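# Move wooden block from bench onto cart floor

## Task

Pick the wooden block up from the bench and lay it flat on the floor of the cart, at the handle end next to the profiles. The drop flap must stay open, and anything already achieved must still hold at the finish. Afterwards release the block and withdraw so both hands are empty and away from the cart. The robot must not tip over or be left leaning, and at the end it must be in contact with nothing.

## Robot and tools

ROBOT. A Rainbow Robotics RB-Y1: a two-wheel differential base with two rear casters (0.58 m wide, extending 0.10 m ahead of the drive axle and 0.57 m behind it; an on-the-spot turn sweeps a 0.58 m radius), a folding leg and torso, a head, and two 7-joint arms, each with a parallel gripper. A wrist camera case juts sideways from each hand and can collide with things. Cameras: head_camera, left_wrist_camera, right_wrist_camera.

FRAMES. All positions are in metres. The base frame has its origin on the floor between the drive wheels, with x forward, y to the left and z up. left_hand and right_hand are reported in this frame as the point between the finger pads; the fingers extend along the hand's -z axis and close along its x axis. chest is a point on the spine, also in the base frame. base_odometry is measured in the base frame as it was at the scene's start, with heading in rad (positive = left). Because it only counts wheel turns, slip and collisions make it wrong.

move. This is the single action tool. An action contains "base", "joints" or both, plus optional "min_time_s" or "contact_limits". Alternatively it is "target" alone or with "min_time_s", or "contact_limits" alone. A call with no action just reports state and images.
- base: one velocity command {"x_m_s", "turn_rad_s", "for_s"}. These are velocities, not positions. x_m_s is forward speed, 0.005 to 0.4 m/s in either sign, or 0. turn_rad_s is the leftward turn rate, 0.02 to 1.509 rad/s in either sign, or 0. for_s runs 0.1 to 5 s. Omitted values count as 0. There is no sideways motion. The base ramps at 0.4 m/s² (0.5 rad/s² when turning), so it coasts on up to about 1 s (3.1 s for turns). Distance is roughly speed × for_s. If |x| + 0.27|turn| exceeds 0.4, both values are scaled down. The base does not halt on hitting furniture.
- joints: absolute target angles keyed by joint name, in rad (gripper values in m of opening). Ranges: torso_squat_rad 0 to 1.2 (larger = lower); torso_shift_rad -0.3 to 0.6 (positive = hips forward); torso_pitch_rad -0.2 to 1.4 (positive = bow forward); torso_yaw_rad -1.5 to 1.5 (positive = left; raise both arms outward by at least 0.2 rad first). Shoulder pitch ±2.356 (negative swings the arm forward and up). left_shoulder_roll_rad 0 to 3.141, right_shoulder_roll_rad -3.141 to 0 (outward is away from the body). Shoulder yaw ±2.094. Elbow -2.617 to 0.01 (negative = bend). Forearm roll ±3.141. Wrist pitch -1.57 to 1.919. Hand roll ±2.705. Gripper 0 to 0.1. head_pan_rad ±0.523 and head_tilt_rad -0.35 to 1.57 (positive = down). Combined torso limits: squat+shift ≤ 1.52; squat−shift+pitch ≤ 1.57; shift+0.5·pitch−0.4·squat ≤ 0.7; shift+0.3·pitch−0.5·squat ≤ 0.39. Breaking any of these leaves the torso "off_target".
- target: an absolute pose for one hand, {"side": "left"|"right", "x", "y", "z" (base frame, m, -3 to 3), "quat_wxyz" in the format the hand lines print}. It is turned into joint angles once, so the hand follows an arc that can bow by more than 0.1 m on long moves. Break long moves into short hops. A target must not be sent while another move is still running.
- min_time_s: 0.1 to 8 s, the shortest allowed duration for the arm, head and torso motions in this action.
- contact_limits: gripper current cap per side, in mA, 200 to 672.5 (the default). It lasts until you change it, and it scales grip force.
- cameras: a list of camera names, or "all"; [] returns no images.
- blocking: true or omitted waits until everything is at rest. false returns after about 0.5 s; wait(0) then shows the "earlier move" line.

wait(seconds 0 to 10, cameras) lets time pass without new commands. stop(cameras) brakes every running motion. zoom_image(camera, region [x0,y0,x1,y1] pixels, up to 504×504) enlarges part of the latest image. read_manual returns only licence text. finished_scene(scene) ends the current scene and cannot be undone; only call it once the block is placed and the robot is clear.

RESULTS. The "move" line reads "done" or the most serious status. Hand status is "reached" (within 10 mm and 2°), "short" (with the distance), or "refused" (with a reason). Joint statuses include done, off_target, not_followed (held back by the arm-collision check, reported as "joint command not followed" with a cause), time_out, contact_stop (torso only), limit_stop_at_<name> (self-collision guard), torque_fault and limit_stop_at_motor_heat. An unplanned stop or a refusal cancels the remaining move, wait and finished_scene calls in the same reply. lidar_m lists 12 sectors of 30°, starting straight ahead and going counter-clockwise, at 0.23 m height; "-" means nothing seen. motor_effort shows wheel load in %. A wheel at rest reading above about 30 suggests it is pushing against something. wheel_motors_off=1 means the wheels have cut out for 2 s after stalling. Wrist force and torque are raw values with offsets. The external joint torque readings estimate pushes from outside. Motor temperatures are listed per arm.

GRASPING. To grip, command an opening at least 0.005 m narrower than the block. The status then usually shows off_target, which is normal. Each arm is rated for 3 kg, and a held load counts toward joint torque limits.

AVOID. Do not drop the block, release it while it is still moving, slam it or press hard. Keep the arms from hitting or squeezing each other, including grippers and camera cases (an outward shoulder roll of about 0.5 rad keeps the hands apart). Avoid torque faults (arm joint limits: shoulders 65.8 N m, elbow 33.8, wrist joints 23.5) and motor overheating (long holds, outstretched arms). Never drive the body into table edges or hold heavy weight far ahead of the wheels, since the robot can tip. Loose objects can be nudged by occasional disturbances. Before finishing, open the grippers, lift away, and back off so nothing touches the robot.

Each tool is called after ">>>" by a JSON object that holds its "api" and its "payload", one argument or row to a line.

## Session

>>> {"api": "move", "payload": {
  "cameras": ["head_camera"],
  "joints": {"head_tilt_rad": 0.6, "head_pan_rad": 0.5}
}}

>>> {"api": "move", "payload": {
  "cameras": ["head_camera"],
  "joints": {"head_tilt_rad": 0.6, "head_pan_rad": -0.5}
}}

Scene clock: 1.00 s.
Joint torques (N m): left_arm=[-1.56 -0.76 0.68 -0.48 -0.13 -0.55 -0.13] | right_arm=[-3.64 -0.59 -0.78 -1.41 0.04 -0.56 0]
External joint torques (N m): left_arm=[-0.18 -0.9 0.67 0.08 -0.14 -0.13 -0.12] | right_arm=[-0.04 0.53 -0.73 0.22 -0.02 0.03 -0.02]
Motor temperatures (°C): left_arm=[30 28 31 35 34 32 37] | right_arm=[34 30 32 30 35 36 34]
Wrist force (N): left_arm=[-0.1 1.3 -7.8] | right_arm=[-2.6 0.9 -4.7]
Wrist torque (N m): left_arm=[-0.30 0.15 0.11] | right_arm=[-0.08 -0.10 -0.10]
Wrist force, peak (N): left_arm=[0.1 1.6 -7.9] | right_arm=[-2.9 0.8 -5.4]
move: done
base_odometry: x=+0.000 y=+0.000 heading=+0.000
lidar_m: 0.74 1.04 1.57 4.56 1.51 1.06 1.01 1.09 1.44 3.61 1.10 0.79
base_status: not commanded
joint_positions: torso_squat_rad=+0.350 torso_shift_rad=+0.000 torso_pitch_rad=+0.000 torso_yaw_rad=+0.000 left_shoulder_pitch_rad=+0.037 left_shoulder_roll_rad=+0.004 left_shoulder_yaw_rad=-0.043 left_elbow_rad=-0.196 left_forearm_roll_rad=-0.014 left_wrist_pitch_rad=+0.002 left_hand_roll_rad=+0.027 left_gripper_m=+0.099 right_shoulder_pitch_rad=-0.040 right_shoulder_roll_rad=-0.021 right_shoulder_yaw_rad=-0.018 right_elbow_rad=-0.235 right_forearm_roll_rad=+0.049 right_wrist_pitch_rad=-0.014 right_hand_roll_rad=+0.035 right_gripper_m=+0.099 head_pan_rad=+0.500 head_tilt_rad=+0.600
joint_status: all done
wheel_motors_off: 0
motor_effort: left_wheel=+0(1) right_wheel=+0(2)
chest: x=-0.2280 y=+0.0001 z=+1.2475 quat_wxyz=(+1.000, +0.000, +0.000, +0.000) (m; base frame)
left_hand: x=-0.1598 y=+0.2200 z=+0.5653 quat_wxyz=(+0.997, +0.000, -0.079, -0.009) (m; base frame)
right_hand: x=-0.0823 y=-0.2360 z=+0.5770 quat_wxyz=(+0.989, -0.016, -0.142, +0.041) (m; base frame)
pictures: head_camera
camera_calibration:
head_camera: T_world_to_cam=[[0.480762, -0.876288, -0.0314125, 0.143715], [-0.465904, -0.224934, -0.855767, 1.19443], [0.742833, 0.426055, -0.516406, 0.845605], [0, 0, 0, 1]] pos_world=[-0.140746, 0.0343292, 1.46335]

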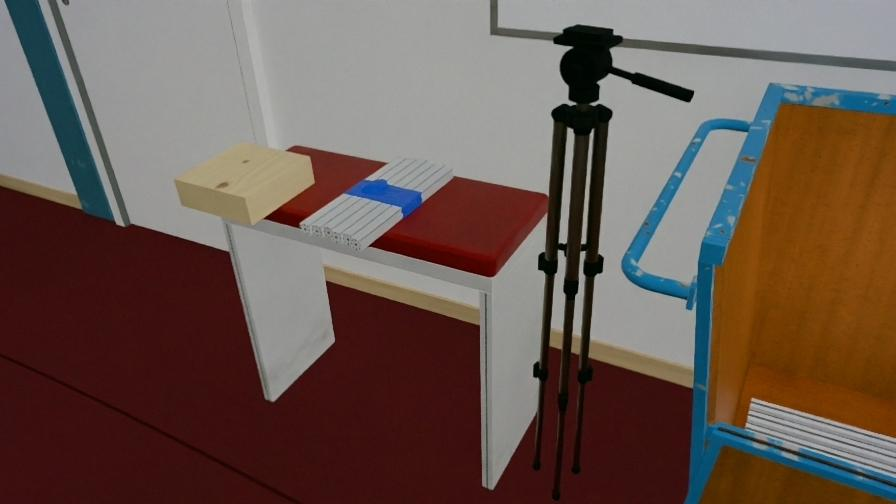

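Scene clock: 2.33 s.
Joint torques (N m): left_arm=[-1.48 -0.68 0.63 -0.47 -0.09 -0.53 0.07] | right_arm=[-3.64 -0.6 -0.55 -1.66 -0.1 -0.51 -0.14]
External joint torques (N m): left_arm=[-0.1 -0.83 0.61 0.09 -0.09 -0.1 0.08] | right_arm=[-0.05 0.52 -0.51 -0.03 -0.16 0.08 -0.15]
Motor temperatures (°C): left_arm=[30 28 31 35 34 32 37] | right_arm=[34 30 32 30 35 36 34]
Wrist force (N): left_arm=[-0.5 1.0 -7.4] | right_arm=[-2.4 1.8 -4.5]
Wrist torque (N m): left_arm=[-0.22 0.12 0.12] | right_arm=[-0.18 -0.07 -0.11]
Wrist force, peak (N): left_arm=[-0.7 1.3 -8.3] | right_arm=[-2.9 1.1 -5.5]
move: done
base_odometry: x=+0.000 y=+0.000 heading=+0.000
lidar_m: 0.74 1.03 1.57 4.56 1.51 1.08 1.01 1.08 1.44 3.62 1.09 0.78
base_status: not commanded
joint_positions: torso_squat_rad=+0.350 torso_shift_rad=+0.000 torso_pitch_rad=+0.000 torso_yaw_rad=+0.000 left_shoulder_pitch_rad=+0.037 left_shoulder_roll_rad=+0.004 left_shoulder_yaw_rad=-0.043 left_elbow_rad=-0.196 left_forearm_roll_rad=-0.014 left_wrist_pitch_rad=+0.002 left_hand_roll_rad=+0.027 left_gripper_m=+0.099 right_shoulder_pitch_rad=-0.040 right_shoulder_roll_rad=-0.021 right_shoulder_yaw_rad=-0.018 right_elbow_rad=-0.235 right_forearm_roll_rad=+0.049 right_wrist_pitch_rad=-0.014 right_hand_roll_rad=+0.035 right_gripper_m=+0.099 head_pan_rad=-0.500 head_tilt_rad=+0.600
joint_status: all done
wheel_motors_off: 0
motor_effort: left_wheel=+0(1) right_wheel=-1(2)
chest: x=-0.2280 y=+0.0001 z=+1.2475 quat_wxyz=(+1.000, +0.000, +0.000, +0.000) (m; base frame)
left_hand: x=-0.1598 y=+0.2200 z=+0.5653 quat_wxyz=(+0.997, +0.000, -0.079, -0.009) (m; base frame)
right_hand: x=-0.0823 y=-0.2360 z=+0.5770 quat_wxyz=(+0.989, -0.016, -0.142, +0.041) (m; base frame)
pictures: head_camera
camera_calibration:
head_camera: T_world_to_cam=[[-0.477517, -0.87806, -0.0314197, -0.053747], [-0.440952, 0.270428, -0.855821, 1.19955], [0.75996, -0.394815, -0.516316, 0.849156], [0, 0, 0, 1]] pos_world=[-0.142045, -0.0363253, 1.46335]

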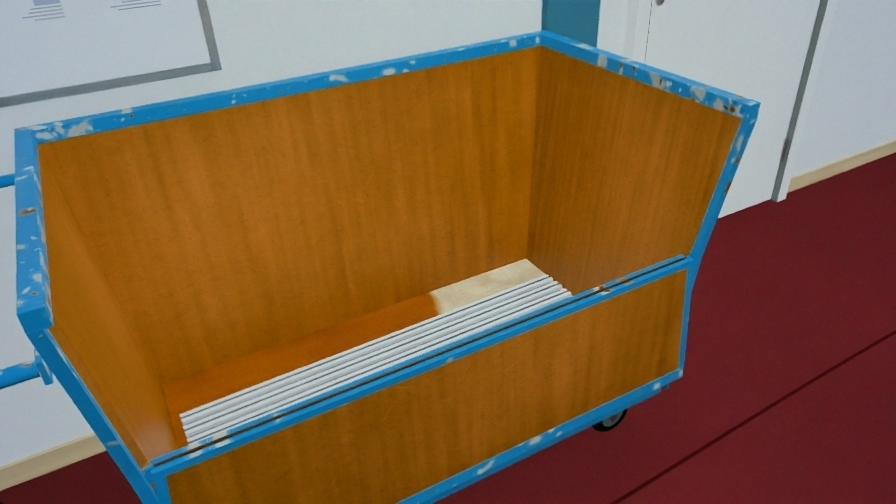

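>>> {"api": "move", "payload": {
  "base": {"turn_rad_s": 0.785, "for_s": 1.567},
  "joints": {"torso_squat_rad": 0.9, "head_tilt_rad": 0.75, "head_pan_rad": -0.1},
  "cameras": []
}}

>>> {"api": "move", "payload": {
  "base": {"x_m_s": 0.38, "for_s": 3.7},
  "joints": {"right_shoulder_pitch_rad": 0.138, "right_shoulder_roll_rad": -0.005, "right_shoulder_yaw_rad": 0.049, "right_elbow_rad": -1.615, "right_forearm_roll_rad": -0.016, "right_wrist_pitch_rad": -0.088, "right_hand_roll_rad": 0.014},
  "cameras": []
}}

>>> {"api": "move", "payload": {
  "base": {"turn_rad_s": -0.785, "for_s": 1.567},
  "cameras": []
}}

>>> {"api": "move", "payload": {
  "target": {"side": "right", "x": 0.25, "y": -0.136, "z": 0.767, "quat_wxyz": [0.7071, 0, -0.7071, 0]},
  "cameras": ["head_camera", "right_wrist_camera"]
}}

Scene clock: 14.90 s.
Joint torques (N m): left_arm=[-1.72 -0.86 0.64 -0.5 -0.02 -0.66 -0.09] | right_arm=[-3.73 -0.38 -0.68 -1.55 -0.12 -0.58 0.04]
External joint torques (N m): left_arm=[-0.34 -1.01 0.63 0.06 -0.02 -0.24 -0.08] | right_arm=[-0.13 0.73 -0.64 0.08 -0.18 0.02 0.02]
Motor temperatures (°C): left_arm=[30 28 31 35 34 32 37] | right_arm=[34 30 32 30 35 36 34]
Wrist force (N): left_arm=[-0.5 1.5 -8.1] | right_arm=[-2.6 0.8 -4.5]
Wrist torque (N m): left_arm=[-0.32 0.07 0.08] | right_arm=[-0.05 -0.09 -0.10]
Wrist force, peak (N): left_arm=[0.3 1.5 -8.4] | right_arm=[-2.5 1.6 -5.4]
move: done
base_odometry: x=+0.000 y=+0.000 heading=+1.227
lidar_m: 1.58 2.57 1.29 1.04 1.01 1.13 1.75 3.84 1.00 0.75 0.74 1.05
base_status: done (sent for 1.57 of 1.57 s)
joint_positions: torso_squat_rad=+0.900 torso_shift_rad=+0.000 torso_pitch_rad=+0.000 torso_yaw_rad=+0.000 left_shoulder_pitch_rad=+0.037 left_shoulder_roll_rad=+0.004 left_shoulder_yaw_rad=-0.043 left_elbow_rad=-0.196 left_forearm_roll_rad=-0.014 left_wrist_pitch_rad=+0.002 left_hand_roll_rad=+0.027 left_gripper_m=+0.099 right_shoulder_pitch_rad=-0.040 right_shoulder_roll_rad=-0.021 right_shoulder_yaw_rad=-0.018 right_elbow_rad=-0.235 right_forearm_roll_rad=+0.049 right_wrist_pitch_rad=-0.014 right_hand_roll_rad=+0.035 right_gripper_m=+0.099 head_pan_rad=-0.100 head_tilt_rad=+0.750
joint_status: all done
wheel_motors_off: 0
motor_effort: left_wheel=+5(33) right_wheel=+19(50)
chest: x=-0.2281 y=+0.0001 z=+1.0251 quat_wxyz=(+1.000, +0.000, +0.000, +0.000) (m; base frame)
left_hand: x=-0.1597 y=+0.2200 z=+0.3429 quat_wxyz=(+0.997, +0.000, -0.079, -0.009) (m; base frame)
right_hand: x=-0.0823 y=-0.2360 z=+0.3546 quat_wxyz=(+0.989, -0.016, -0.142, +0.041) (m; base frame)
pictures: none
No camera images: "cameras" was empty.

Scene clock: 19.90 s.
Joint torques (N m): left_arm=[-1.29 -0.78 1.13 -0.39 -0.09 -0.58 0.02] | right_arm=[-7.8 0.75 -0.83 -10.85 -0.05 -1.96 -0.16]
External joint torques (N m): left_arm=[0.09 -0.93 1.12 0.16 -0.09 -0.15 0.03] | right_arm=[0.85 0.79 -0.75 -0.77 -0.29 -0.04 -0.21]
Motor temperatures (°C): left_arm=[30 28 31 35 34 32 37] | right_arm=[34 30 31 30 35 36 34]
Wrist force (N): left_arm=[-0.6 1.7 -8.2] | right_arm=[-7.6 0.7 0.8]
Wrist torque (N m): left_arm=[-0.36 0.03 0.12] | right_arm=[-0.09 -0.45 -0.13]
Wrist force, peak (N): left_arm=[0.0 1.3 -8.6] | right_arm=[-7.9 3.6 3.5]
move: done
base_odometry: x=+0.473 y=+1.324 heading=+1.228
lidar_m: 1.72 3.82 1.91 1.54 1.53 1.66 2.63 1.25 0.86 0.42 0.40 1.12
base_status: done (sent for 3.7 of 3.7 s)
joint_positions: torso_squat_rad=+0.900 torso_shift_rad=+0.000 torso_pitch_rad=+0.000 torso_yaw_rad=+0.000 left_shoulder_pitch_rad=+0.037 left_shoulder_roll_rad=+0.004 left_shoulder_yaw_rad=-0.043 left_elbow_rad=-0.196 left_forearm_roll_rad=-0.014 left_wrist_pitch_rad=+0.002 left_hand_roll_rad=+0.027 left_gripper_m=+0.099 right_shoulder_pitch_rad=+0.138 right_shoulder_roll_rad=-0.005 right_shoulder_yaw_rad=+0.049 right_elbow_rad=-1.615 right_forearm_roll_rad=-0.016 right_wrist_pitch_rad=-0.088 right_hand_roll_rad=+0.014 right_gripper_m=+0.099 head_pan_rad=-0.100 head_tilt_rad=+0.750
joint_status: all done
wheel_motors_off: 0
motor_effort: left_wheel=+21(43) right_wheel=-21(54)
chest: x=-0.2279 y=+0.0001 z=+1.0251 quat_wxyz=(+1.000, +0.000, +0.000, +0.000) (m; base frame)
left_hand: x=-0.1597 y=+0.2200 z=+0.3428 quat_wxyz=(+0.997, +0.000, -0.079, -0.009) (m; base frame)
right_hand: x=+0.2501 y=-0.2198 z=+0.7752 quat_wxyz=(+0.706, +0.000, -0.708, +0.000) (m; base frame)
pictures: none
No camera images: "cameras" was empty.

Scene clock: 23.40 s.
Joint torques (N m): left_arm=[-1.72 -0.78 0.53 -0.52 -0.1 -0.68 -0.12] | right_arm=[-7.91 -0.5 -1.79 -10.6 -0.11 -1.89 -0.24]
External joint torques (N m): left_arm=[-0.34 -0.93 0.52 0.04 -0.1 -0.25 -0.11] | right_arm=[0.74 -0.46 -1.72 -0.52 -0.35 0.03 -0.29]
Motor temperatures (°C): left_arm=[30 28 31 35 34 32 37] | right_arm=[34 30 31 30 35 36 34]
Wrist force (N): left_arm=[-0.5 1.8 -7.5] | right_arm=[-7.1 0.9 0.8]
Wrist torque (N m): left_arm=[-0.35 0.09 0.11] | right_arm=[-0.12 -0.42 -0.12]
Wrist force, peak (N): left_arm=[-0.5 1.4 -8.3] | right_arm=[-6.5 9.6 -2.3]
move: done
base_odometry: x=+0.473 y=+1.324 heading=+0.002
lidar_m: 0.40 1.04 1.42 3.64 2.25 1.60 1.53 1.61 2.14 1.25 0.87 1.03
base_status: done (sent for 1.57 of 1.57 s)
joint_positions: torso_squat_rad=+0.900 torso_shift_rad=+0.000 torso_pitch_rad=+0.000 torso_yaw_rad=+0.000 left_shoulder_pitch_rad=+0.037 left_shoulder_roll_rad=+0.004 left_shoulder_yaw_rad=-0.043 left_elbow_rad=-0.196 left_forearm_roll_rad=-0.014 left_wrist_pitch_rad=+0.002 left_hand_roll_rad=+0.027 left_gripper_m=+0.099 right_shoulder_pitch_rad=+0.138 right_shoulder_roll_rad=-0.005 right_shoulder_yaw_rad=+0.049 right_elbow_rad=-1.615 right_forearm_roll_rad=-0.016 right_wrist_pitch_rad=-0.088 right_hand_roll_rad=+0.014 right_gripper_m=+0.099 head_pan_rad=-0.100 head_tilt_rad=+0.750
joint_status: not commanded
wheel_motors_off: 0
motor_effort: left_wheel=+22(46) right_wheel=+1(50)
chest: x=-0.2280 y=+0.0001 z=+1.0251 quat_wxyz=(+1.000, +0.000, +0.000, +0.000) (m; base frame)
left_hand: x=-0.1598 y=+0.2200 z=+0.3428 quat_wxyz=(+0.997, +0.000, -0.079, -0.009) (m; base frame)
right_hand: x=+0.2501 y=-0.2196 z=+0.7753 quat_wxyz=(+0.706, +0.001, -0.708, +0.000) (m; base frame)
pictures: none
No camera images: "cameras" was empty.

Scene clock: 24.77 s.
Joint torques (N m): left_arm=[-1.31 -0.69 0.86 -0.46 -0.09 -0.68 0.01] | right_arm=[-10.63 4.01 0.22 -10.2 1.01 -0.96 -0.28]
External joint torques (N m): left_arm=[0.06 -0.83 0.85 0.09 -0.09 -0.26 0.02] | right_arm=[-1.51 1.31 0.02 -0.35 0.3 -0.07 -0.33]
Motor temperatures (°C): left_arm=[30 28 31 35 34 32 37] | right_arm=[34 30 31 30 35 36 34]
Wrist force (N): left_arm=[-0.5 0.9 -7.5] | right_arm=[-7.3 0.7 1.6]
Wrist torque (N m): left_arm=[-0.26 0.09 0.07] | right_arm=[-0.12 -0.41 -0.11]
Wrist force, peak (N): left_arm=[-0.3 1.6 -8.2] | right_arm=[-8.2 1.3 1.6]
move: done
base_odometry: x=+0.473 y=+1.324 heading=+0.002
lidar_m: 0.40 1.04 1.41 3.64 2.27 1.60 1.54 1.59 2.13 1.25 0.86 1.03
base_status: not commanded
joint_positions: torso_squat_rad=+0.900 torso_shift_rad=+0.000 torso_pitch_rad=+0.000 torso_yaw_rad=+0.000 left_shoulder_pitch_rad=+0.037 left_shoulder_roll_rad=+0.004 left_shoulder_yaw_rad=-0.043 left_elbow_rad=-0.196 left_forearm_roll_rad=-0.014 left_wrist_pitch_rad=+0.002 left_hand_roll_rad=+0.027 left_gripper_m=+0.099 right_shoulder_pitch_rad=+0.083 right_shoulder_roll_rad=+0.000 right_shoulder_yaw_rad=+0.317 right_elbow_rad=-1.514 right_forearm_roll_rad=-1.086 right_wrist_pitch_rad=-0.315 right_hand_roll_rad=+1.092 right_gripper_m=+0.099 head_pan_rad=-0.100 head_tilt_rad=+0.750
joint_status: all done
wheel_motors_off: 0
motor_effort: left_wheel=+22(23) right_wheel=+3(4)
chest: x=-0.2280 y=+0.0001 z=+1.0251 quat_wxyz=(+1.000, +0.000, +0.000, +0.000) (m; base frame)
left_hand: x=-0.1598 y=+0.2200 z=+0.3428 quat_wxyz=(+0.997, +0.000, -0.079, -0.009) (m; base frame)
right_hand: x=+0.2498 y=-0.1361 z=+0.7664 quat_wxyz=(+0.703, +0.004, -0.711, +0.003) (m; base frame)
right_hand_status: reached (checked arc, planned for 1.0 s): 1 mm and 0.9 deg off.
pictures: head_camera, right_wrist_camera
camera_calibration:
head_camera: T_world_to_cam=[[-0.102704, -0.994217, -0.0313782, 0.0163962], [-0.633038, 0.0896608, -0.76891, 0.863238], [0.767277, -0.0591062, -0.638586, 0.885464], [0, 0, 0, 1]] pos_world=[-0.13125, -0.00876086, 1.22971]
right_wrist_camera: T_world_to_cam=[[0.0389432, -0.027499, -0.998863, 0.75077], [-0.514796, 0.856201, -0.0436421, 0.305621], [0.856428, 0.51591, 0.0191868, -0.0863215], [0, 0, 0, 1]] pos_world=[0.202023, -0.196494, 0.76491]

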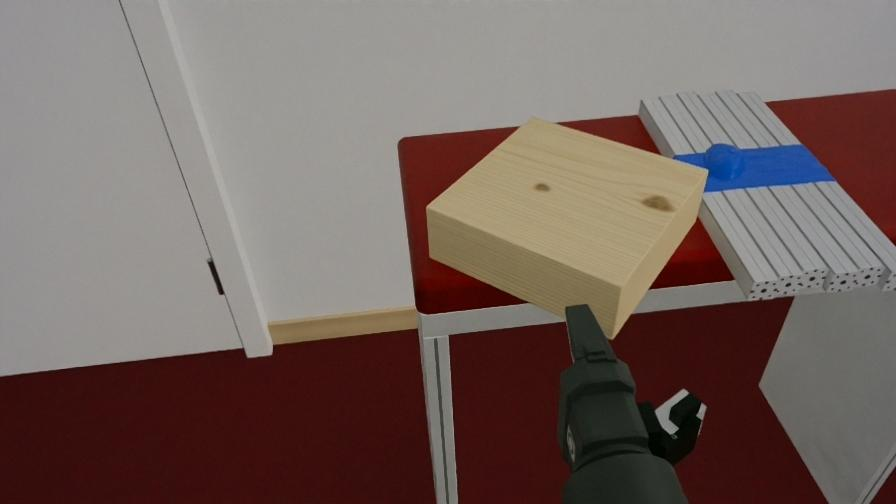

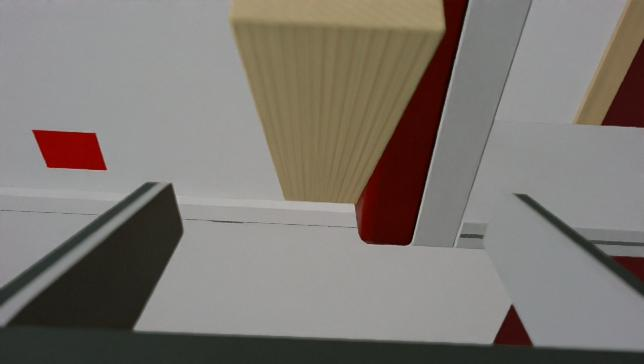

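>>> {"api": "move", "payload": {
  "target": {"side": "right", "x": 0.21, "y": -0.28, "z": 0.767, "quat_wxyz": [0.647, 0.2853, -0.647, 0.2853]},
  "cameras": []
}}

>>> {"api": "move", "payload": {
  "target": {"side": "right", "x": 0.3, "y": -0.273, "z": 0.767, "quat_wxyz": [0.647, 0.2853, -0.647, 0.2853]},
  "cameras": ["head_camera", "right_wrist_camera"]
}}

Scene clock: 46.77 s.
Joint torques (N m): left_arm=[-1.67 -0.67 0.8 -0.69 -0.06 -0.65 0.03] | right_arm=[-14.35 -13.13 -5.74 -0.48 -0.92 -1.61 0.27]
External joint torques (N m): left_arm=[-0.29 -0.82 0.79 -0.14 -0.06 -0.23 0.04] | right_arm=[-0.91 1.36 1.17 -0.14 -0.16 0.06 0.22]
Motor temperatures (°C): left_arm=[30 28 31 35 34 32 37] | right_arm=[34 30 31 31 35 36 34]
Wrist force (N): left_arm=[0.0 1.5 -7.9] | right_arm=[-6.7 0.7 1.2]
Wrist torque (N m): left_arm=[-0.38 0.18 0.10] | right_arm=[-0.14 -0.36 -0.13]
Wrist force, peak (N): left_arm=[-0.1 2.0 -8.4] | right_arm=[-7.9 0.3 2.7]
move: done
base_odometry: x=+0.473 y=+1.324 heading=+0.002
lidar_m: 0.41 1.05 1.41 3.64 2.26 1.60 1.52 1.60 2.13 1.25 0.85 1.04
base_status: not commanded
joint_positions: torso_squat_rad=+0.900 torso_shift_rad=+0.000 torso_pitch_rad=+0.000 torso_yaw_rad=+0.000 left_shoulder_pitch_rad=+0.037 left_shoulder_roll_rad=+0.004 left_shoulder_yaw_rad=-0.043 left_elbow_rad=-0.196 left_forearm_roll_rad=-0.014 left_wrist_pitch_rad=+0.002 left_hand_roll_rad=+0.027 left_gripper_m=+0.099 right_shoulder_pitch_rad=-0.481 right_shoulder_roll_rad=-1.024 right_shoulder_yaw_rad=+1.278 right_elbow_rad=-1.012 right_forearm_roll_rad=-0.618 right_wrist_pitch_rad=-1.081 right_hand_roll_rad=-0.526 right_gripper_m=+0.099 head_pan_rad=-0.100 head_tilt_rad=+0.750
joint_status: all done
wheel_motors_off: 0
motor_effort: left_wheel=+20(22) right_wheel=+3(6)
chest: x=-0.2280 y=+0.0001 z=+1.0251 quat_wxyz=(+1.000, +0.000, +0.000, +0.000) (m; base frame)
left_hand: x=-0.1598 y=+0.2200 z=+0.3428 quat_wxyz=(+0.997, +0.000, -0.079, -0.009) (m; base frame)
right_hand: x=+0.2096 y=-0.2799 z=+0.7672 quat_wxyz=(+0.649, +0.283, -0.646, +0.285) (m; base frame)
right_hand_status: reached (checked arc, planned for 1.4 s): 0 mm and 0.3 deg off.
pictures: none
No camera images: "cameras" was empty.

Scene clock: 48.37 s.
Joint torques (N m): left_arm=[-1.87 -0.95 0.65 -0.37 0.02 -0.67 0] | right_arm=[-18.32 -12.78 -2.34 2.45 -1.5 -1.35 0.18]
External joint torques (N m): left_arm=[-0.49 -1.1 0.64 0.18 0.02 -0.25 0.01] | right_arm=[-0.06 -0.68 1.19 0.8 -0.21 -0.06 0.13]
Motor temperatures (°C): left_arm=[30 28 31 35 34 32 37] | right_arm=[34 30 31 31 35 36 34]
Wrist force (N): left_arm=[-0.5 1.0 -7.4] | right_arm=[-7.1 0.8 1.0]
Wrist torque (N m): left_arm=[-0.26 0.07 0.11] | right_arm=[-0.14 -0.41 -0.06]
Wrist force, peak (N): left_arm=[-0.3 1.4 -8.5] | right_arm=[-7.6 0.8 2.6]
move: short
base_odometry: x=+0.473 y=+1.324 heading=+0.002
lidar_m: 0.40 1.03 1.41 3.62 2.25 1.61 1.52 1.59 2.13 1.24 0.85 1.02
base_status: not commanded
joint_positions: torso_squat_rad=+0.900 torso_shift_rad=+0.000 torso_pitch_rad=+0.000 torso_yaw_rad=+0.000 left_shoulder_pitch_rad=+0.037 left_shoulder_roll_rad=+0.004 left_shoulder_yaw_rad=-0.043 left_elbow_rad=-0.196 left_forearm_roll_rad=-0.014 left_wrist_pitch_rad=+0.002 left_hand_roll_rad=+0.027 left_gripper_m=+0.099 right_shoulder_pitch_rad=-0.729 right_shoulder_roll_rad=-0.642 right_shoulder_yaw_rad=+1.327 right_elbow_rad=-0.267 right_forearm_roll_rad=-0.520 right_wrist_pitch_rad=-1.224 right_hand_roll_rad=-0.829 right_gripper_m=+0.099 head_pan_rad=-0.100 head_tilt_rad=+0.750
joint_status: all done
wheel_motors_off: 0
motor_effort: left_wheel=+21(22) right_wheel=+3(6)
chest: x=-0.2280 y=+0.0001 z=+1.0251 quat_wxyz=(+1.000, +0.000, +0.000, +0.000) (m; base frame)
left_hand: x=-0.1598 y=+0.2200 z=+0.3428 quat_wxyz=(+0.997, +0.000, -0.079, -0.009) (m; base frame)
right_hand: x=+0.2996 y=-0.2726 z=+0.7675 quat_wxyz=(+0.666, +0.264, -0.641, +0.275) (m; base frame)
right_hand_status: short (checked arc, as near as the solve gets, planned for 1.1 s): 1 mm and 3.6 deg off. The place is met; only the turn is off.
pictures: head_camera, right_wrist_camera
camera_calibration:
head_camera: T_world_to_cam=[[-0.102623, -0.994223, -0.0314436, 0.0164867], [-0.632987, 0.0896557, -0.768953, 0.863297], [0.76733, -0.059009, -0.638531, 0.885405], [0, 0, 0, 1]] pos_world=[-0.13125, -0.00876113, 1.22971]
right_wrist_camera: T_world_to_cam=[[0.0121641, -0.0297574, -0.999483, 0.754067], [-0.967077, 0.25375, -0.0193245, 0.400822], [0.254194, 0.966812, -0.0256911, 0.279218], [0, 0, 0, 1]] pos_world=[0.307477, -0.349221, 0.768596]

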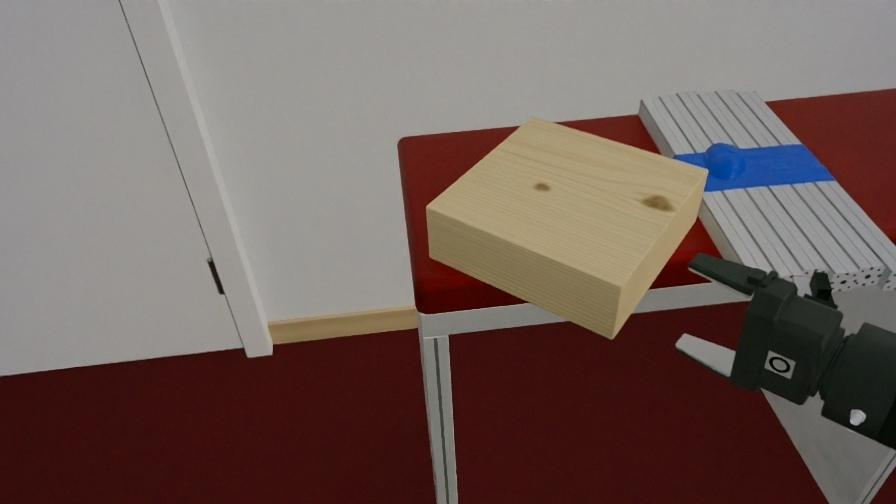

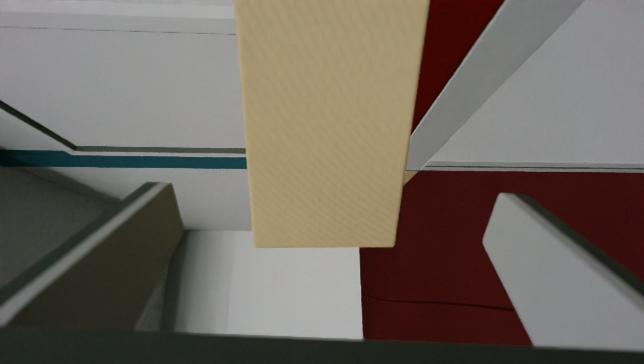

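>>> {"api": "move", "payload": {
  "target": {"side": "right", "x": 0.2, "y": -0.29, "z": 0.767, "quat_wxyz": [0.647, 0.2853, -0.647, 0.2853]},
  "cameras": []
}}

>>> {"api": "move", "payload": {
  "base": {"x_m_s": 0.12, "for_s": 0.85},
  "cameras": []
}}

>>> {"api": "move", "payload": {
  "target": {"side": "right", "x": 0.247, "y": -0.222, "z": 0.767, "quat_wxyz": [0.647, 0.2853, -0.647, 0.2853]},
  "cameras": ["head_camera", "right_wrist_camera"]
}}

Scene clock: 52.17 s.
Joint torques (N m): left_arm=[-1.6 -0.85 0.65 -0.55 -0.02 -0.72 -0.06] | right_arm=[-13.87 -14.91 -8.4 -0.36 -1.01 -1.76 -0.21]
External joint torques (N m): left_arm=[-0.22 -1 0.64 0 -0.02 -0.29 -0.05] | right_arm=[-0.86 -0.06 -1.65 -0.2 -0.21 -0.11 -0.26]
Motor temperatures (°C): left_arm=[30 28 31 35 34 32 37] | right_arm=[34 30 31 31 35 36 34]
Wrist force (N): left_arm=[0.3 1.3 -7.7] | right_arm=[-7.3 0.4 0.9]
Wrist torque (N m): left_arm=[-0.29 0.17 0.10] | right_arm=[-0.13 -0.44 -0.11]
Wrist force, peak (N): left_arm=[0.2 1.6 -8.2] | right_arm=[-7.7 1.0 2.6]
move: done
base_odometry: x=+0.473 y=+1.324 heading=+0.002
lidar_m: 0.41 1.05 1.40 3.64 2.26 1.60 1.53 1.59 2.12 1.26 0.87 1.02
base_status: not commanded
joint_positions: torso_squat_rad=+0.900 torso_shift_rad=+0.000 torso_pitch_rad=+0.000 torso_yaw_rad=+0.000 left_shoulder_pitch_rad=+0.037 left_shoulder_roll_rad=+0.004 left_shoulder_yaw_rad=-0.043 left_elbow_rad=-0.196 left_forearm_roll_rad=-0.014 left_wrist_pitch_rad=+0.002 left_hand_roll_rad=+0.027 left_gripper_m=+0.099 right_shoulder_pitch_rad=-0.459 right_shoulder_roll_rad=-1.036 right_shoulder_yaw_rad=+1.274 right_elbow_rad=-0.995 right_forearm_roll_rad=-0.605 right_wrist_pitch_rad=-1.126 right_hand_roll_rad=-0.538 right_gripper_m=+0.099 head_pan_rad=-0.100 head_tilt_rad=+0.750
joint_status: all done
wheel_motors_off: 0
motor_effort: left_wheel=+20(21) right_wheel=+2(5)
chest: x=-0.2280 y=+0.0001 z=+1.0251 quat_wxyz=(+1.000, +0.000, +0.000, +0.000) (m; base frame)
left_hand: x=-0.1598 y=+0.2200 z=+0.3428 quat_wxyz=(+0.997, +0.000, -0.079, -0.009) (m; base frame)
right_hand: x=+0.1996 y=-0.2899 z=+0.7668 quat_wxyz=(+0.646, +0.287, -0.647, +0.286) (m; base frame)
right_hand_status: reached (checked arc, planned for 1.1 s): 0 mm and 0.3 deg off.
pictures: none
No camera images: "cameras" was empty.

Scene clock: 53.70 s.
Joint torques (N m): left_arm=[-1.19 -0.75 0.77 -0.4 -0.04 -0.63 -0.02] | right_arm=[-13.36 -14.65 -8.06 -0.31 -1.08 -1.66 -0.32]
External joint torques (N m): left_arm=[0.19 -0.91 0.75 0.16 -0.05 -0.21 -0.01] | right_arm=[-0.35 0.2 -1.32 -0.15 -0.27 -0.01 -0.37]
Motor temperatures (°C): left_arm=[30 28 31 35 34 32 37] | right_arm=[34 30 31 31 35 36 34]
Wrist force (N): left_arm=[0.1 1.7 -7.5] | right_arm=[-6.9 0.1 1.3]
Wrist torque (N m): left_arm=[-0.34 0.14 0.15] | right_arm=[-0.10 -0.37 -0.10]
Wrist force, peak (N): left_arm=[-0.4 1.6 -8.2] | right_arm=[-7.7 0.8 1.3]
move: done
base_odometry: x=+0.577 y=+1.324 heading=+0.001
lidar_m: 0.30 0.94 1.27 3.27 2.39 1.71 1.63 1.71 2.28 1.27 0.81 0.99
base_status: done (sent for 0.87 of 0.87 s)
joint_positions: torso_squat_rad=+0.900 torso_shift_rad=+0.000 torso_pitch_rad=+0.000 torso_yaw_rad=+0.000 left_shoulder_pitch_rad=+0.037 left_shoulder_roll_rad=+0.004 left_shoulder_yaw_rad=-0.043 left_elbow_rad=-0.196 left_forearm_roll_rad=-0.014 left_wrist_pitch_rad=+0.002 left_hand_roll_rad=+0.027 left_gripper_m=+0.099 right_shoulder_pitch_rad=-0.460 right_shoulder_roll_rad=-1.036 right_shoulder_yaw_rad=+1.274 right_elbow_rad=-0.995 right_forearm_roll_rad=-0.605 right_wrist_pitch_rad=-1.126 right_hand_roll_rad=-0.538 right_gripper_m=+0.099 head_pan_rad=-0.100 head_tilt_rad=+0.750
joint_status: not commanded
wheel_motors_off: 0
motor_effort: left_wheel=-11(50) right_wheel=+10(39)
chest: x=-0.2280 y=+0.0001 z=+1.0251 quat_wxyz=(+1.000, +0.000, +0.000, +0.000) (m; base frame)
left_hand: x=-0.1597 y=+0.2200 z=+0.3429 quat_wxyz=(+0.997, +0.000, -0.079, -0.009) (m; base frame)
right_hand: x=+0.1996 y=-0.2899 z=+0.7668 quat_wxyz=(+0.646, +0.287, -0.647, +0.286) (m; base frame)
pictures: none
No camera images: "cameras" was empty.

Scene clock: 54.47 s.
Joint torques (N m): left_arm=[-1.51 -0.78 0.5 -0.38 -0.06 -0.69 0] | right_arm=[-16.61 -14.26 -8.66 -0.08 -1.08 -1.59 0.27]
External joint torques (N m): left_arm=[-0.13 -0.94 0.49 0.17 -0.06 -0.27 0.01] | right_arm=[-1.21 -1.87 -1.4 1.12 -0.44 0.1 0.22]
Motor temperatures (°C): left_arm=[30 28 31 35 34 32 37] | right_arm=[34 30 31 31 35 36 34]
Wrist force (N): left_arm=[0.1 1.4 -7.9] | right_arm=[-7.5 4.0 2.9]
Wrist torque (N m): left_arm=[-0.31 0.15 0.10] | right_arm=[-0.41 -0.39 -0.25]
Wrist force, peak (N): left_arm=[-0.1 1.3 -8.6] | right_arm=[-7.9 5.6 4.8]
move: done
base_odometry: x=+0.577 y=+1.324 heading=+0.001
lidar_m: 0.29 0.94 1.26 3.29 2.41 1.71 1.63 1.70 2.26 1.28 0.81 0.98
base_status: not commanded
joint_positions: torso_squat_rad=+0.900 torso_shift_rad=+0.000 torso_pitch_rad=+0.000 torso_yaw_rad=+0.000 left_shoulder_pitch_rad=+0.037 left_shoulder_roll_rad=+0.004 left_shoulder_yaw_rad=-0.043 left_elbow_rad=-0.196 left_forearm_roll_rad=-0.014 left_wrist_pitch_rad=+0.002 left_hand_roll_rad=+0.027 left_gripper_m=+0.099 right_shoulder_pitch_rad=-0.561 right_shoulder_roll_rad=-0.908 right_shoulder_yaw_rad=+1.263 right_elbow_rad=-1.008 right_forearm_roll_rad=-0.619 right_wrist_pitch_rad=-0.945 right_hand_roll_rad=-0.506 right_gripper_m=+0.099 head_pan_rad=-0.100 head_tilt_rad=+0.750
joint_status: all done
wheel_motors_off: 0
motor_effort: left_wheel=-10(12) right_wheel=+12(15)
chest: x=-0.2280 y=+0.0001 z=+1.0251 quat_wxyz=(+1.000, +0.000, +0.000, +0.000) (m; base frame)
left_hand: x=-0.1598 y=+0.2200 z=+0.3428 quat_wxyz=(+0.997, +0.000, -0.079, -0.009) (m; base frame)
right_hand: x=+0.2468 y=-0.2216 z=+0.7668 quat_wxyz=(+0.647, +0.286, -0.647, +0.285) (m; base frame)
right_hand_status: reached (checked arc, planned for 0.4 s): 0 mm and 0.0 deg off.
pictures: head_camera, right_wrist_camera
camera_calibration:
head_camera: T_world_to_cam=[[-0.102617, -0.994224, -0.0314502, 0.0164855], [-0.632938, 0.0896531, -0.768994, 0.863291], [0.767372, -0.0590059, -0.638481, 0.885425], [0, 0, 0, 1]] pos_world=[-0.13135, -0.00876115, 1.22971]
right_wrist_camera: T_world_to_cam=[[0.0385661, -0.0000207499, -0.999256, 0.755517], [-0.977742, 0.206391, -0.0377401, 0.342981], [0.206238, 0.97847, 0.00793941, 0.232069], [0, 0, 0, 1]] pos_world=[0.258348, -0.297845, 0.766056]

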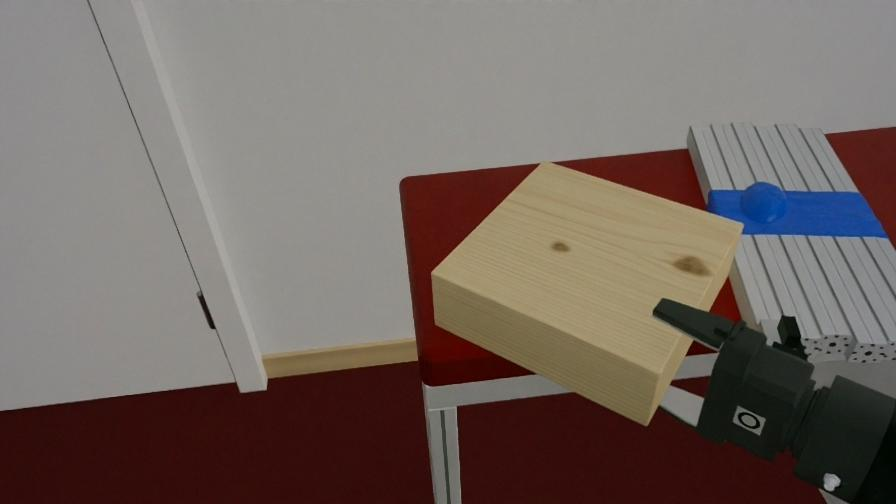

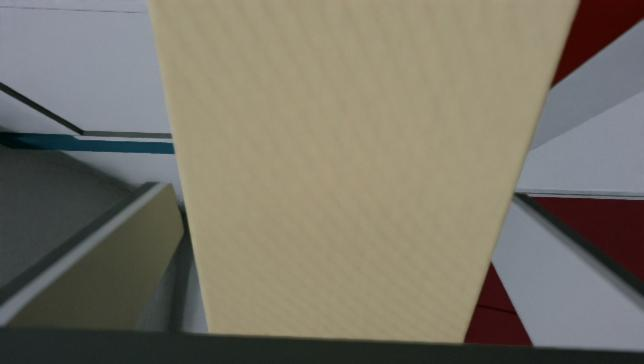

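>>> {"api": "move", "payload": {
  "target": {"side": "right", "x": 0.261, "y": -0.206, "z": 0.767, "quat_wxyz": [0.647, 0.2853, -0.647, 0.2853]},
  "cameras": ["head_camera"]
}}

>>> {"api": "move", "payload": {
  "joints": {"right_gripper_m": 0.05},
  "cameras": ["right_wrist_camera"]
}}

Scene clock: 56.80 s.
Joint torques (N m): left_arm=[-1.37 -0.66 0.82 -0.52 -0.15 -0.67 0.04] | right_arm=[-17.89 -12.31 -8.02 -0.07 -1.1 -1.61 -0.05]
External joint torques (N m): left_arm=[0 -0.82 0.81 0.03 -0.15 -0.25 0.05] | right_arm=[-1.74 -0.56 -0.81 1.21 -0.46 0.06 -0.1]
Motor temperatures (°C): left_arm=[30 28 31 35 34 32 37] | right_arm=[34 30 31 31 35 36 34]
Wrist force (N): left_arm=[0.1 1.3 -7.2] | right_arm=[-6.6 3.8 2.3]
Wrist torque (N m): left_arm=[-0.31 0.14 0.09] | right_arm=[-0.43 -0.37 -0.17]
Wrist force, peak (N): left_arm=[0.3 1.8 -8.5] | right_arm=[-7.2 6.0 6.6]
move: done
base_odometry: x=+0.577 y=+1.324 heading=+0.001
lidar_m: 0.30 0.96 1.27 3.28 2.40 1.71 1.63 1.71 2.28 1.28 0.81 0.99
base_status: not commanded
joint_positions: torso_squat_rad=+0.900 torso_shift_rad=+0.000 torso_pitch_rad=+0.000 torso_yaw_rad=+0.000 left_shoulder_pitch_rad=+0.037 left_shoulder_roll_rad=+0.004 left_shoulder_yaw_rad=-0.043 left_elbow_rad=-0.196 left_forearm_roll_rad=-0.014 left_wrist_pitch_rad=+0.002 left_hand_roll_rad=+0.027 left_gripper_m=+0.099 right_shoulder_pitch_rad=-0.596 right_shoulder_roll_rad=-0.858 right_shoulder_yaw_rad=+1.265 right_elbow_rad=-0.968 right_forearm_roll_rad=-0.616 right_wrist_pitch_rad=-0.919 right_hand_roll_rad=-0.516 right_gripper_m=+0.099 head_pan_rad=-0.100 head_tilt_rad=+0.750
joint_status: all done
wheel_motors_off: 0
motor_effort: left_wheel=-10(11) right_wheel=+13(17)
chest: x=-0.2280 y=+0.0001 z=+1.0251 quat_wxyz=(+1.000, +0.000, +0.000, +0.000) (m; base frame)
left_hand: x=-0.1597 y=+0.2200 z=+0.3428 quat_wxyz=(+0.997, +0.000, -0.079, -0.009) (m; base frame)
right_hand: x=+0.2607 y=-0.2058 z=+0.7668 quat_wxyz=(+0.647, +0.285, -0.647, +0.285) (m; base frame)
right_hand_status: reached (checked arc, planned for 0.3 s): 0 mm and 0.0 deg off.
pictures: head_camera
camera_calibration:
head_camera: T_world_to_cam=[[-0.102692, -0.994218, -0.0313856, 0.0163964], [-0.632931, 0.0896511, -0.769, 0.863299], [0.767367, -0.0591056, -0.638478, 0.885419], [0, 0, 0, 1]] pos_world=[-0.13135, -0.00876089, 1.22971]

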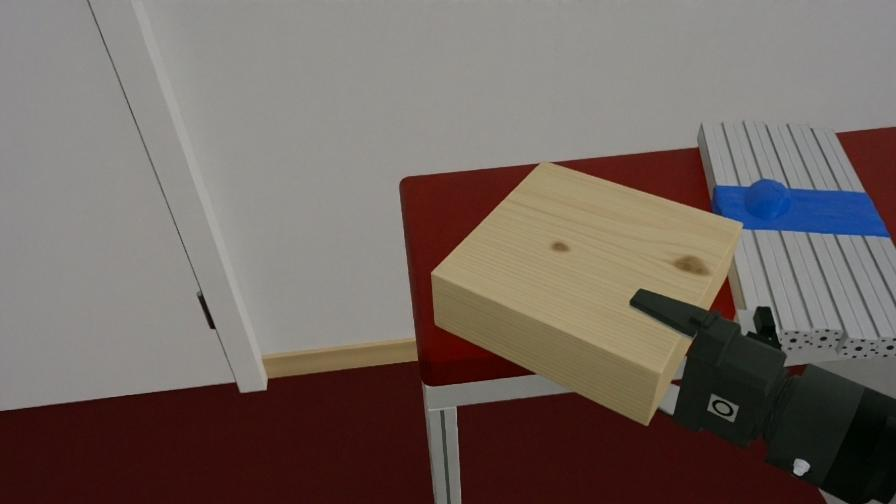

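Scene clock: 57.87 s.
Joint torques (N m): left_arm=[-1.41 -0.62 0.84 -0.45 -0.09 -0.75 0.03] | right_arm=[-18.07 -12.33 -7.85 -0.34 -1.16 -2.02 -0.02]
External joint torques (N m): left_arm=[-0.04 -0.77 0.83 0.11 -0.1 -0.33 0.04] | right_arm=[-1.92 -0.57 -0.65 0.93 -0.52 -0.34 -0.07]
Motor temperatures (°C): left_arm=[30 28 31 35 34 32 37] | right_arm=[34 30 31 31 35 36 34]
Wrist force (N): left_arm=[-0.1 1.2 -8.0] | right_arm=[-12.4 3.3 0.6]
Wrist torque (N m): left_arm=[-0.32 0.15 0.09] | right_arm=[-0.33 -0.91 -0.29]
Wrist force, peak (N): left_arm=[0.5 1.5 -8.0] | right_arm=[-13.6 3.1 -0.6]
move: off_target
base_odometry: x=+0.577 y=+1.324 heading=+0.001
lidar_m: 0.29 0.94 1.26 3.27 2.41 1.71 1.64 1.70 2.28 1.27 0.81 0.98
base_status: not commanded
joint_positions: torso_squat_rad=+0.900 torso_shift_rad=+0.000 torso_pitch_rad=+0.000 torso_yaw_rad=+0.000 left_shoulder_pitch_rad=+0.037 left_shoulder_roll_rad=+0.004 left_shoulder_yaw_rad=-0.043 left_elbow_rad=-0.196 left_forearm_roll_rad=-0.014 left_wrist_pitch_rad=+0.002 left_hand_roll_rad=+0.027 left_gripper_m=+0.099 right_shoulder_pitch_rad=-0.595 right_shoulder_roll_rad=-0.858 right_shoulder_yaw_rad=+1.265 right_elbow_rad=-0.968 right_forearm_roll_rad=-0.616 right_wrist_pitch_rad=-0.919 right_hand_roll_rad=-0.516 right_gripper_m=+0.074 head_pan_rad=-0.100 head_tilt_rad=+0.750
joint_status: right_gripper_m off_target (ended at +0.074, target +0.050)
wheel_motors_off: 0
motor_effort: left_wheel=-9(10) right_wheel=+12(15)
chest: x=-0.2280 y=+0.0001 z=+1.0251 quat_wxyz=(+1.000, +0.000, +0.000, +0.000) (m; base frame)
left_hand: x=-0.1597 y=+0.2200 z=+0.3428 quat_wxyz=(+0.997, +0.000, -0.079, -0.009) (m; base frame)
right_hand: x=+0.2607 y=-0.2059 z=+0.7667 quat_wxyz=(+0.647, +0.285, -0.647, +0.285) (m; base frame)
pictures: right_wrist_camera
camera_calibration:
right_wrist_camera: T_world_to_cam=[[0.0383061, -0.000285904, -0.999266, 0.754879], [-0.977667, 0.206782, -0.0375373, 0.353339], [0.206641, 0.978387, 0.00764148, 0.21382], [0, 0, 0, 1]] pos_world=[0.272348, -0.282047, 0.765955]

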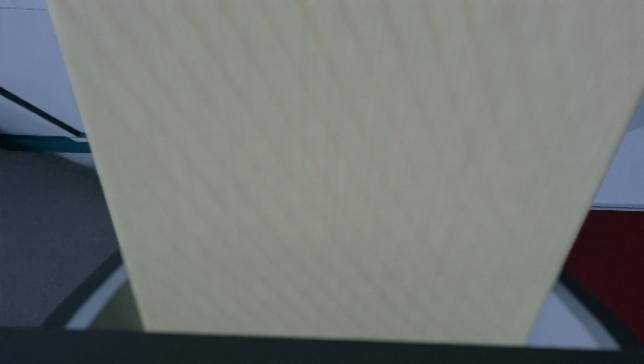

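>>> {"api": "move", "payload": {
  "target": {"side": "right", "x": 0.227, "y": -0.207, "z": 0.768, "quat_wxyz": [0.647, 0.2853, -0.647, 0.2853]},
  "min_time_s": 1,
  "cameras": ["head_camera"]
}}

Scene clock: 63.90 s.
Joint torques (N m): left_arm=[-1.24 -0.61 0.79 -0.29 -0.15 -0.71 0.01] | right_arm=[-14.84 -17.36 -10.83 -0.29 -1.51 -1.37 0.5]
External joint torques (N m): left_arm=[0.13 -0.76 0.78 0.26 -0.15 -0.29 0.02] | right_arm=[-0.47 -5.21 -3.19 1.68 -1.05 0.39 0.45]
Motor temperatures (°C): left_arm=[30 28 31 35 34 32 37] | right_arm=[34 30 32 30 35 36 34]
Wrist force (N): left_arm=[-0.3 1.6 -7.8] | right_arm=[-12.3 4.3 -2.3]
Wrist torque (N m): left_arm=[-0.35 0.10 0.09] | right_arm=[0.53 -1.53 -0.44]
Wrist force, peak (N): left_arm=[-0.5 1.0 -8.7] | right_arm=[-21.6 -1.5 -1.1]
move: done
base_odometry: x=+0.577 y=+1.324 heading=+0.001
lidar_m: 0.30 0.94 1.24 3.27 2.43 1.72 1.63 1.71 2.29 1.28 0.81 0.99
base_status: not commanded
joint_positions: torso_squat_rad=+0.900 torso_shift_rad=+0.000 torso_pitch_rad=+0.000 torso_yaw_rad=+0.000 left_shoulder_pitch_rad=+0.037 left_shoulder_roll_rad=+0.004 left_shoulder_yaw_rad=-0.043 left_elbow_rad=-0.196 left_forearm_roll_rad=-0.014 left_wrist_pitch_rad=+0.002 left_hand_roll_rad=+0.027 left_gripper_m=+0.099 right_shoulder_pitch_rad=-0.506 right_shoulder_roll_rad=-0.954 right_shoulder_yaw_rad=+1.241 right_elbow_rad=-1.168 right_forearm_roll_rad=-0.654 right_wrist_pitch_rad=-0.878 right_hand_roll_rad=-0.411 right_gripper_m=+0.074 head_pan_rad=-0.100 head_tilt_rad=+0.750
joint_status: all done
wheel_motors_off: 0
motor_effort: left_wheel=-10(11) right_wheel=+9(14)
chest: x=-0.2279 y=+0.0001 z=+1.0251 quat_wxyz=(+1.000, +0.000, +0.000, +0.000) (m; base frame)
left_hand: x=-0.1598 y=+0.2200 z=+0.3428 quat_wxyz=(+0.997, +0.000, -0.079, -0.009) (m; base frame)
right_hand: x=+0.2265 y=-0.2060 z=+0.7676 quat_wxyz=(+0.646, +0.288, -0.646, +0.286) (m; base frame)
right_hand_status: reached (checked arc, planned for 1.0 s): 1 mm and 0.3 deg off.
pictures: head_camera
camera_calibration:
head_camera: T_world_to_cam=[[-0.102631, -0.994223, -0.0314258, 0.0164742], [-0.633154, 0.0896598, -0.768815, 0.86317], [0.767192, -0.0590069, -0.638698, 0.885515], [0, 0, 0, 1]] pos_world=[-0.13115, -0.00876113, 1.22971]

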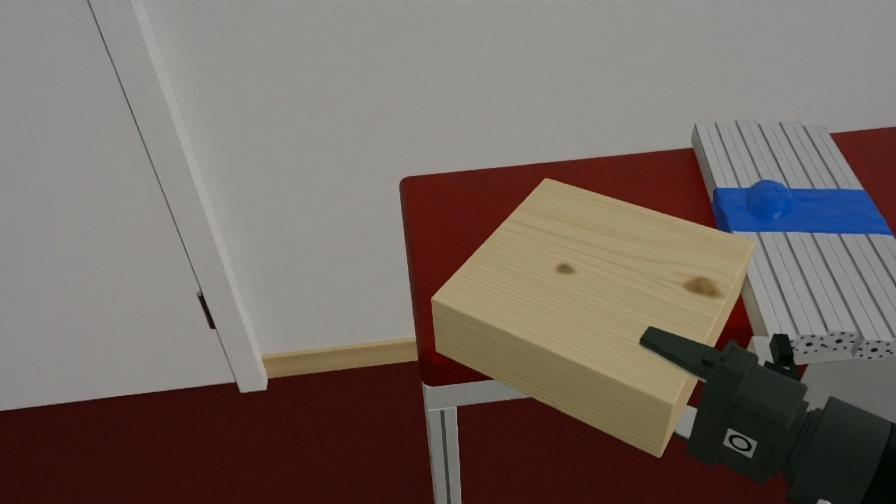

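>>> {"api": "move", "payload": {
  "joints": {"right_gripper_m": 0.1},
  "cameras": []
}}

>>> {"api": "move", "payload": {
  "target": {"side": "right", "x": 0.271, "y": -0.244, "z": 0.768, "quat_wxyz": [0.647, 0.2853, -0.647, 0.2853]},
  "min_time_s": 1,
  "cameras": ["head_camera", "right_wrist_camera"]
}}

Scene clock: 67.07 s.
Joint torques (N m): left_arm=[-1.23 -0.69 0.55 -0.49 -0.18 -0.61 0.01] | right_arm=[-15.61 -14.44 -9.37 -1.39 -0.88 -2.07 0.32]
External joint torques (N m): left_arm=[0.14 -0.85 0.53 0.07 -0.18 -0.19 0.02] | right_arm=[-1.24 -2.3 -1.73 0.58 -0.42 -0.31 0.27]
Motor temperatures (°C): left_arm=[30 28 31 35 34 32 37] | right_arm=[34 30 32 30 35 36 34]
Wrist force (N): left_arm=[-0.6 1.8 -7.1] | right_arm=[-7.2 0.6 1.8]
Wrist torque (N m): left_arm=[-0.36 0.10 0.08] | right_arm=[-0.15 -0.39 -0.12]
Wrist force, peak (N): left_arm=[0.4 1.3 -8.4] | right_arm=[-15.8 -0.5 -1.6]
move: done
base_odometry: x=+0.577 y=+1.324 heading=+0.001
lidar_m: 0.30 0.95 1.25 3.27 2.40 1.71 1.64 1.70 2.27 1.28 0.81 0.98
base_status: not commanded
joint_positions: torso_squat_rad=+0.900 torso_shift_rad=+0.000 torso_pitch_rad=+0.000 torso_yaw_rad=+0.000 left_shoulder_pitch_rad=+0.037 left_shoulder_roll_rad=+0.004 left_shoulder_yaw_rad=-0.043 left_elbow_rad=-0.196 left_forearm_roll_rad=-0.014 left_wrist_pitch_rad=+0.002 left_hand_roll_rad=+0.027 left_gripper_m=+0.099 right_shoulder_pitch_rad=-0.506 right_shoulder_roll_rad=-0.954 right_shoulder_yaw_rad=+1.241 right_elbow_rad=-1.168 right_forearm_roll_rad=-0.655 right_wrist_pitch_rad=-0.878 right_hand_roll_rad=-0.411 right_gripper_m=+0.099 head_pan_rad=-0.100 head_tilt_rad=+0.750
joint_status: all done
wheel_motors_off: 0
motor_effort: left_wheel=-10(11) right_wheel=+10(12)
chest: x=-0.2279 y=+0.0001 z=+1.0251 quat_wxyz=(+1.000, +0.000, +0.000, +0.000) (m; base frame)
left_hand: x=-0.1598 y=+0.2200 z=+0.3428 quat_wxyz=(+0.997, +0.000, -0.079, -0.009) (m; base frame)
right_hand: x=+0.2267 y=-0.2065 z=+0.7676 quat_wxyz=(+0.646, +0.287, -0.647, +0.286) (m; base frame)
pictures: none
No camera images: "cameras" was empty.

Scene clock: 68.40 s.
Joint torques (N m): left_arm=[-1.61 -0.82 0.76 -0.47 -0.11 -0.63 -0.08] | right_arm=[-19.95 -12.09 -5.75 1.09 -1.21 -1.43 0.05]
External joint torques (N m): left_arm=[-0.24 -0.97 0.75 0.08 -0.11 -0.21 -0.08] | right_arm=[-3.28 0.51 0.55 1.16 -0.3 0.11 0]
Motor temperatures (°C): left_arm=[30 28 31 35 34 32 37] | right_arm=[34 30 32 30 35 36 34]
Wrist force (N): left_arm=[-0.1 1.0 -7.3] | right_arm=[-7.4 3.5 3.1]
Wrist torque (N m): left_arm=[-0.32 0.10 0.09] | right_arm=[-0.44 -0.38 -0.20]
Wrist force, peak (N): left_arm=[-0.6 0.9 -8.3] | right_arm=[-8.4 4.0 5.6]
move: done
base_odometry: x=+0.577 y=+1.324 heading=+0.001
lidar_m: 0.30 0.95 1.26 3.28 2.42 1.71 1.64 1.70 2.28 1.28 0.81 0.99
base_status: not commanded
joint_positions: torso_squat_rad=+0.900 torso_shift_rad=+0.000 torso_pitch_rad=+0.000 torso_yaw_rad=+0.000 left_shoulder_pitch_rad=+0.037 left_shoulder_roll_rad=+0.004 left_shoulder_yaw_rad=-0.043 left_elbow_rad=-0.196 left_forearm_roll_rad=-0.014 left_wrist_pitch_rad=+0.002 left_hand_roll_rad=+0.027 left_gripper_m=+0.099 right_shoulder_pitch_rad=-0.632 right_shoulder_roll_rad=-0.831 right_shoulder_yaw_rad=+1.293 right_elbow_rad=-0.757 right_forearm_roll_rad=-0.573 right_wrist_pitch_rad=-1.056 right_hand_roll_rad=-0.639 right_gripper_m=+0.099 head_pan_rad=-0.100 head_tilt_rad=+0.750
joint_status: all done
wheel_motors_off: 0
motor_effort: left_wheel=-11(11) right_wheel=+12(14)
chest: x=-0.2280 y=+0.0001 z=+1.0251 quat_wxyz=(+1.000, +0.000, +0.000, +0.000) (m; base frame)
left_hand: x=-0.1598 y=+0.2200 z=+0.3428 quat_wxyz=(+0.997, +0.000, -0.079, -0.009) (m; base frame)
right_hand: x=+0.2703 y=-0.2439 z=+0.7680 quat_wxyz=(+0.649, +0.284, -0.646, +0.285) (m; base frame)
right_hand_status: reached (checked arc, planned for 1.0 s): 1 mm and 0.3 deg off.
pictures: head_camera, right_wrist_camera
camera_calibration:
head_camera: T_world_to_cam=[[-0.102698, -0.994218, -0.0313716, 0.0163887], [-0.633039, 0.0896521, -0.768911, 0.863239], [0.767277, -0.0591061, -0.638586, 0.885464], [0, 0, 0, 1]] pos_world=[-0.13125, -0.00876089, 1.22971]
right_wrist_camera: T_world_to_cam=[[0.0362162, -0.00332948, -0.999338, 0.755566], [-0.977024, 0.210049, -0.0361073, 0.370136], [0.21003, 0.977685, 0.0043542, 0.250529], [0, 0, 0, 1]] pos_world=[0.281649, -0.320169, 0.76734]

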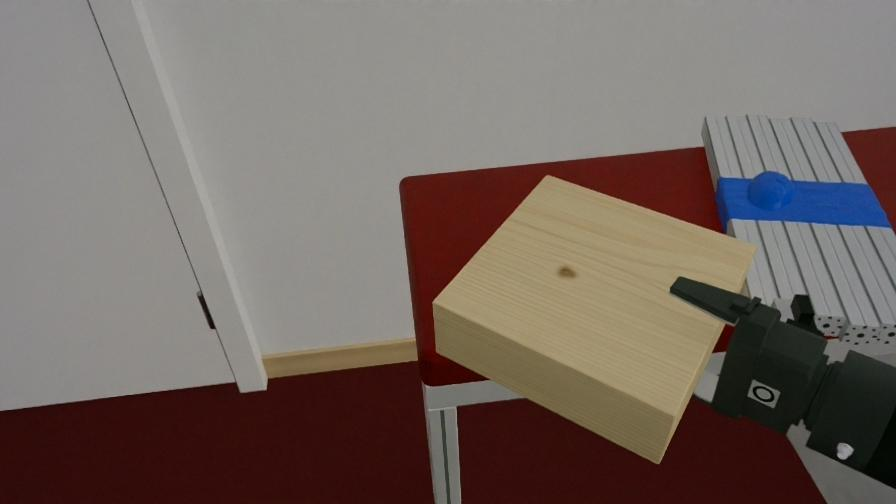

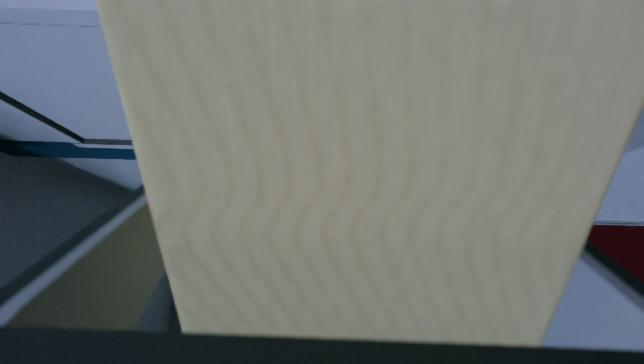

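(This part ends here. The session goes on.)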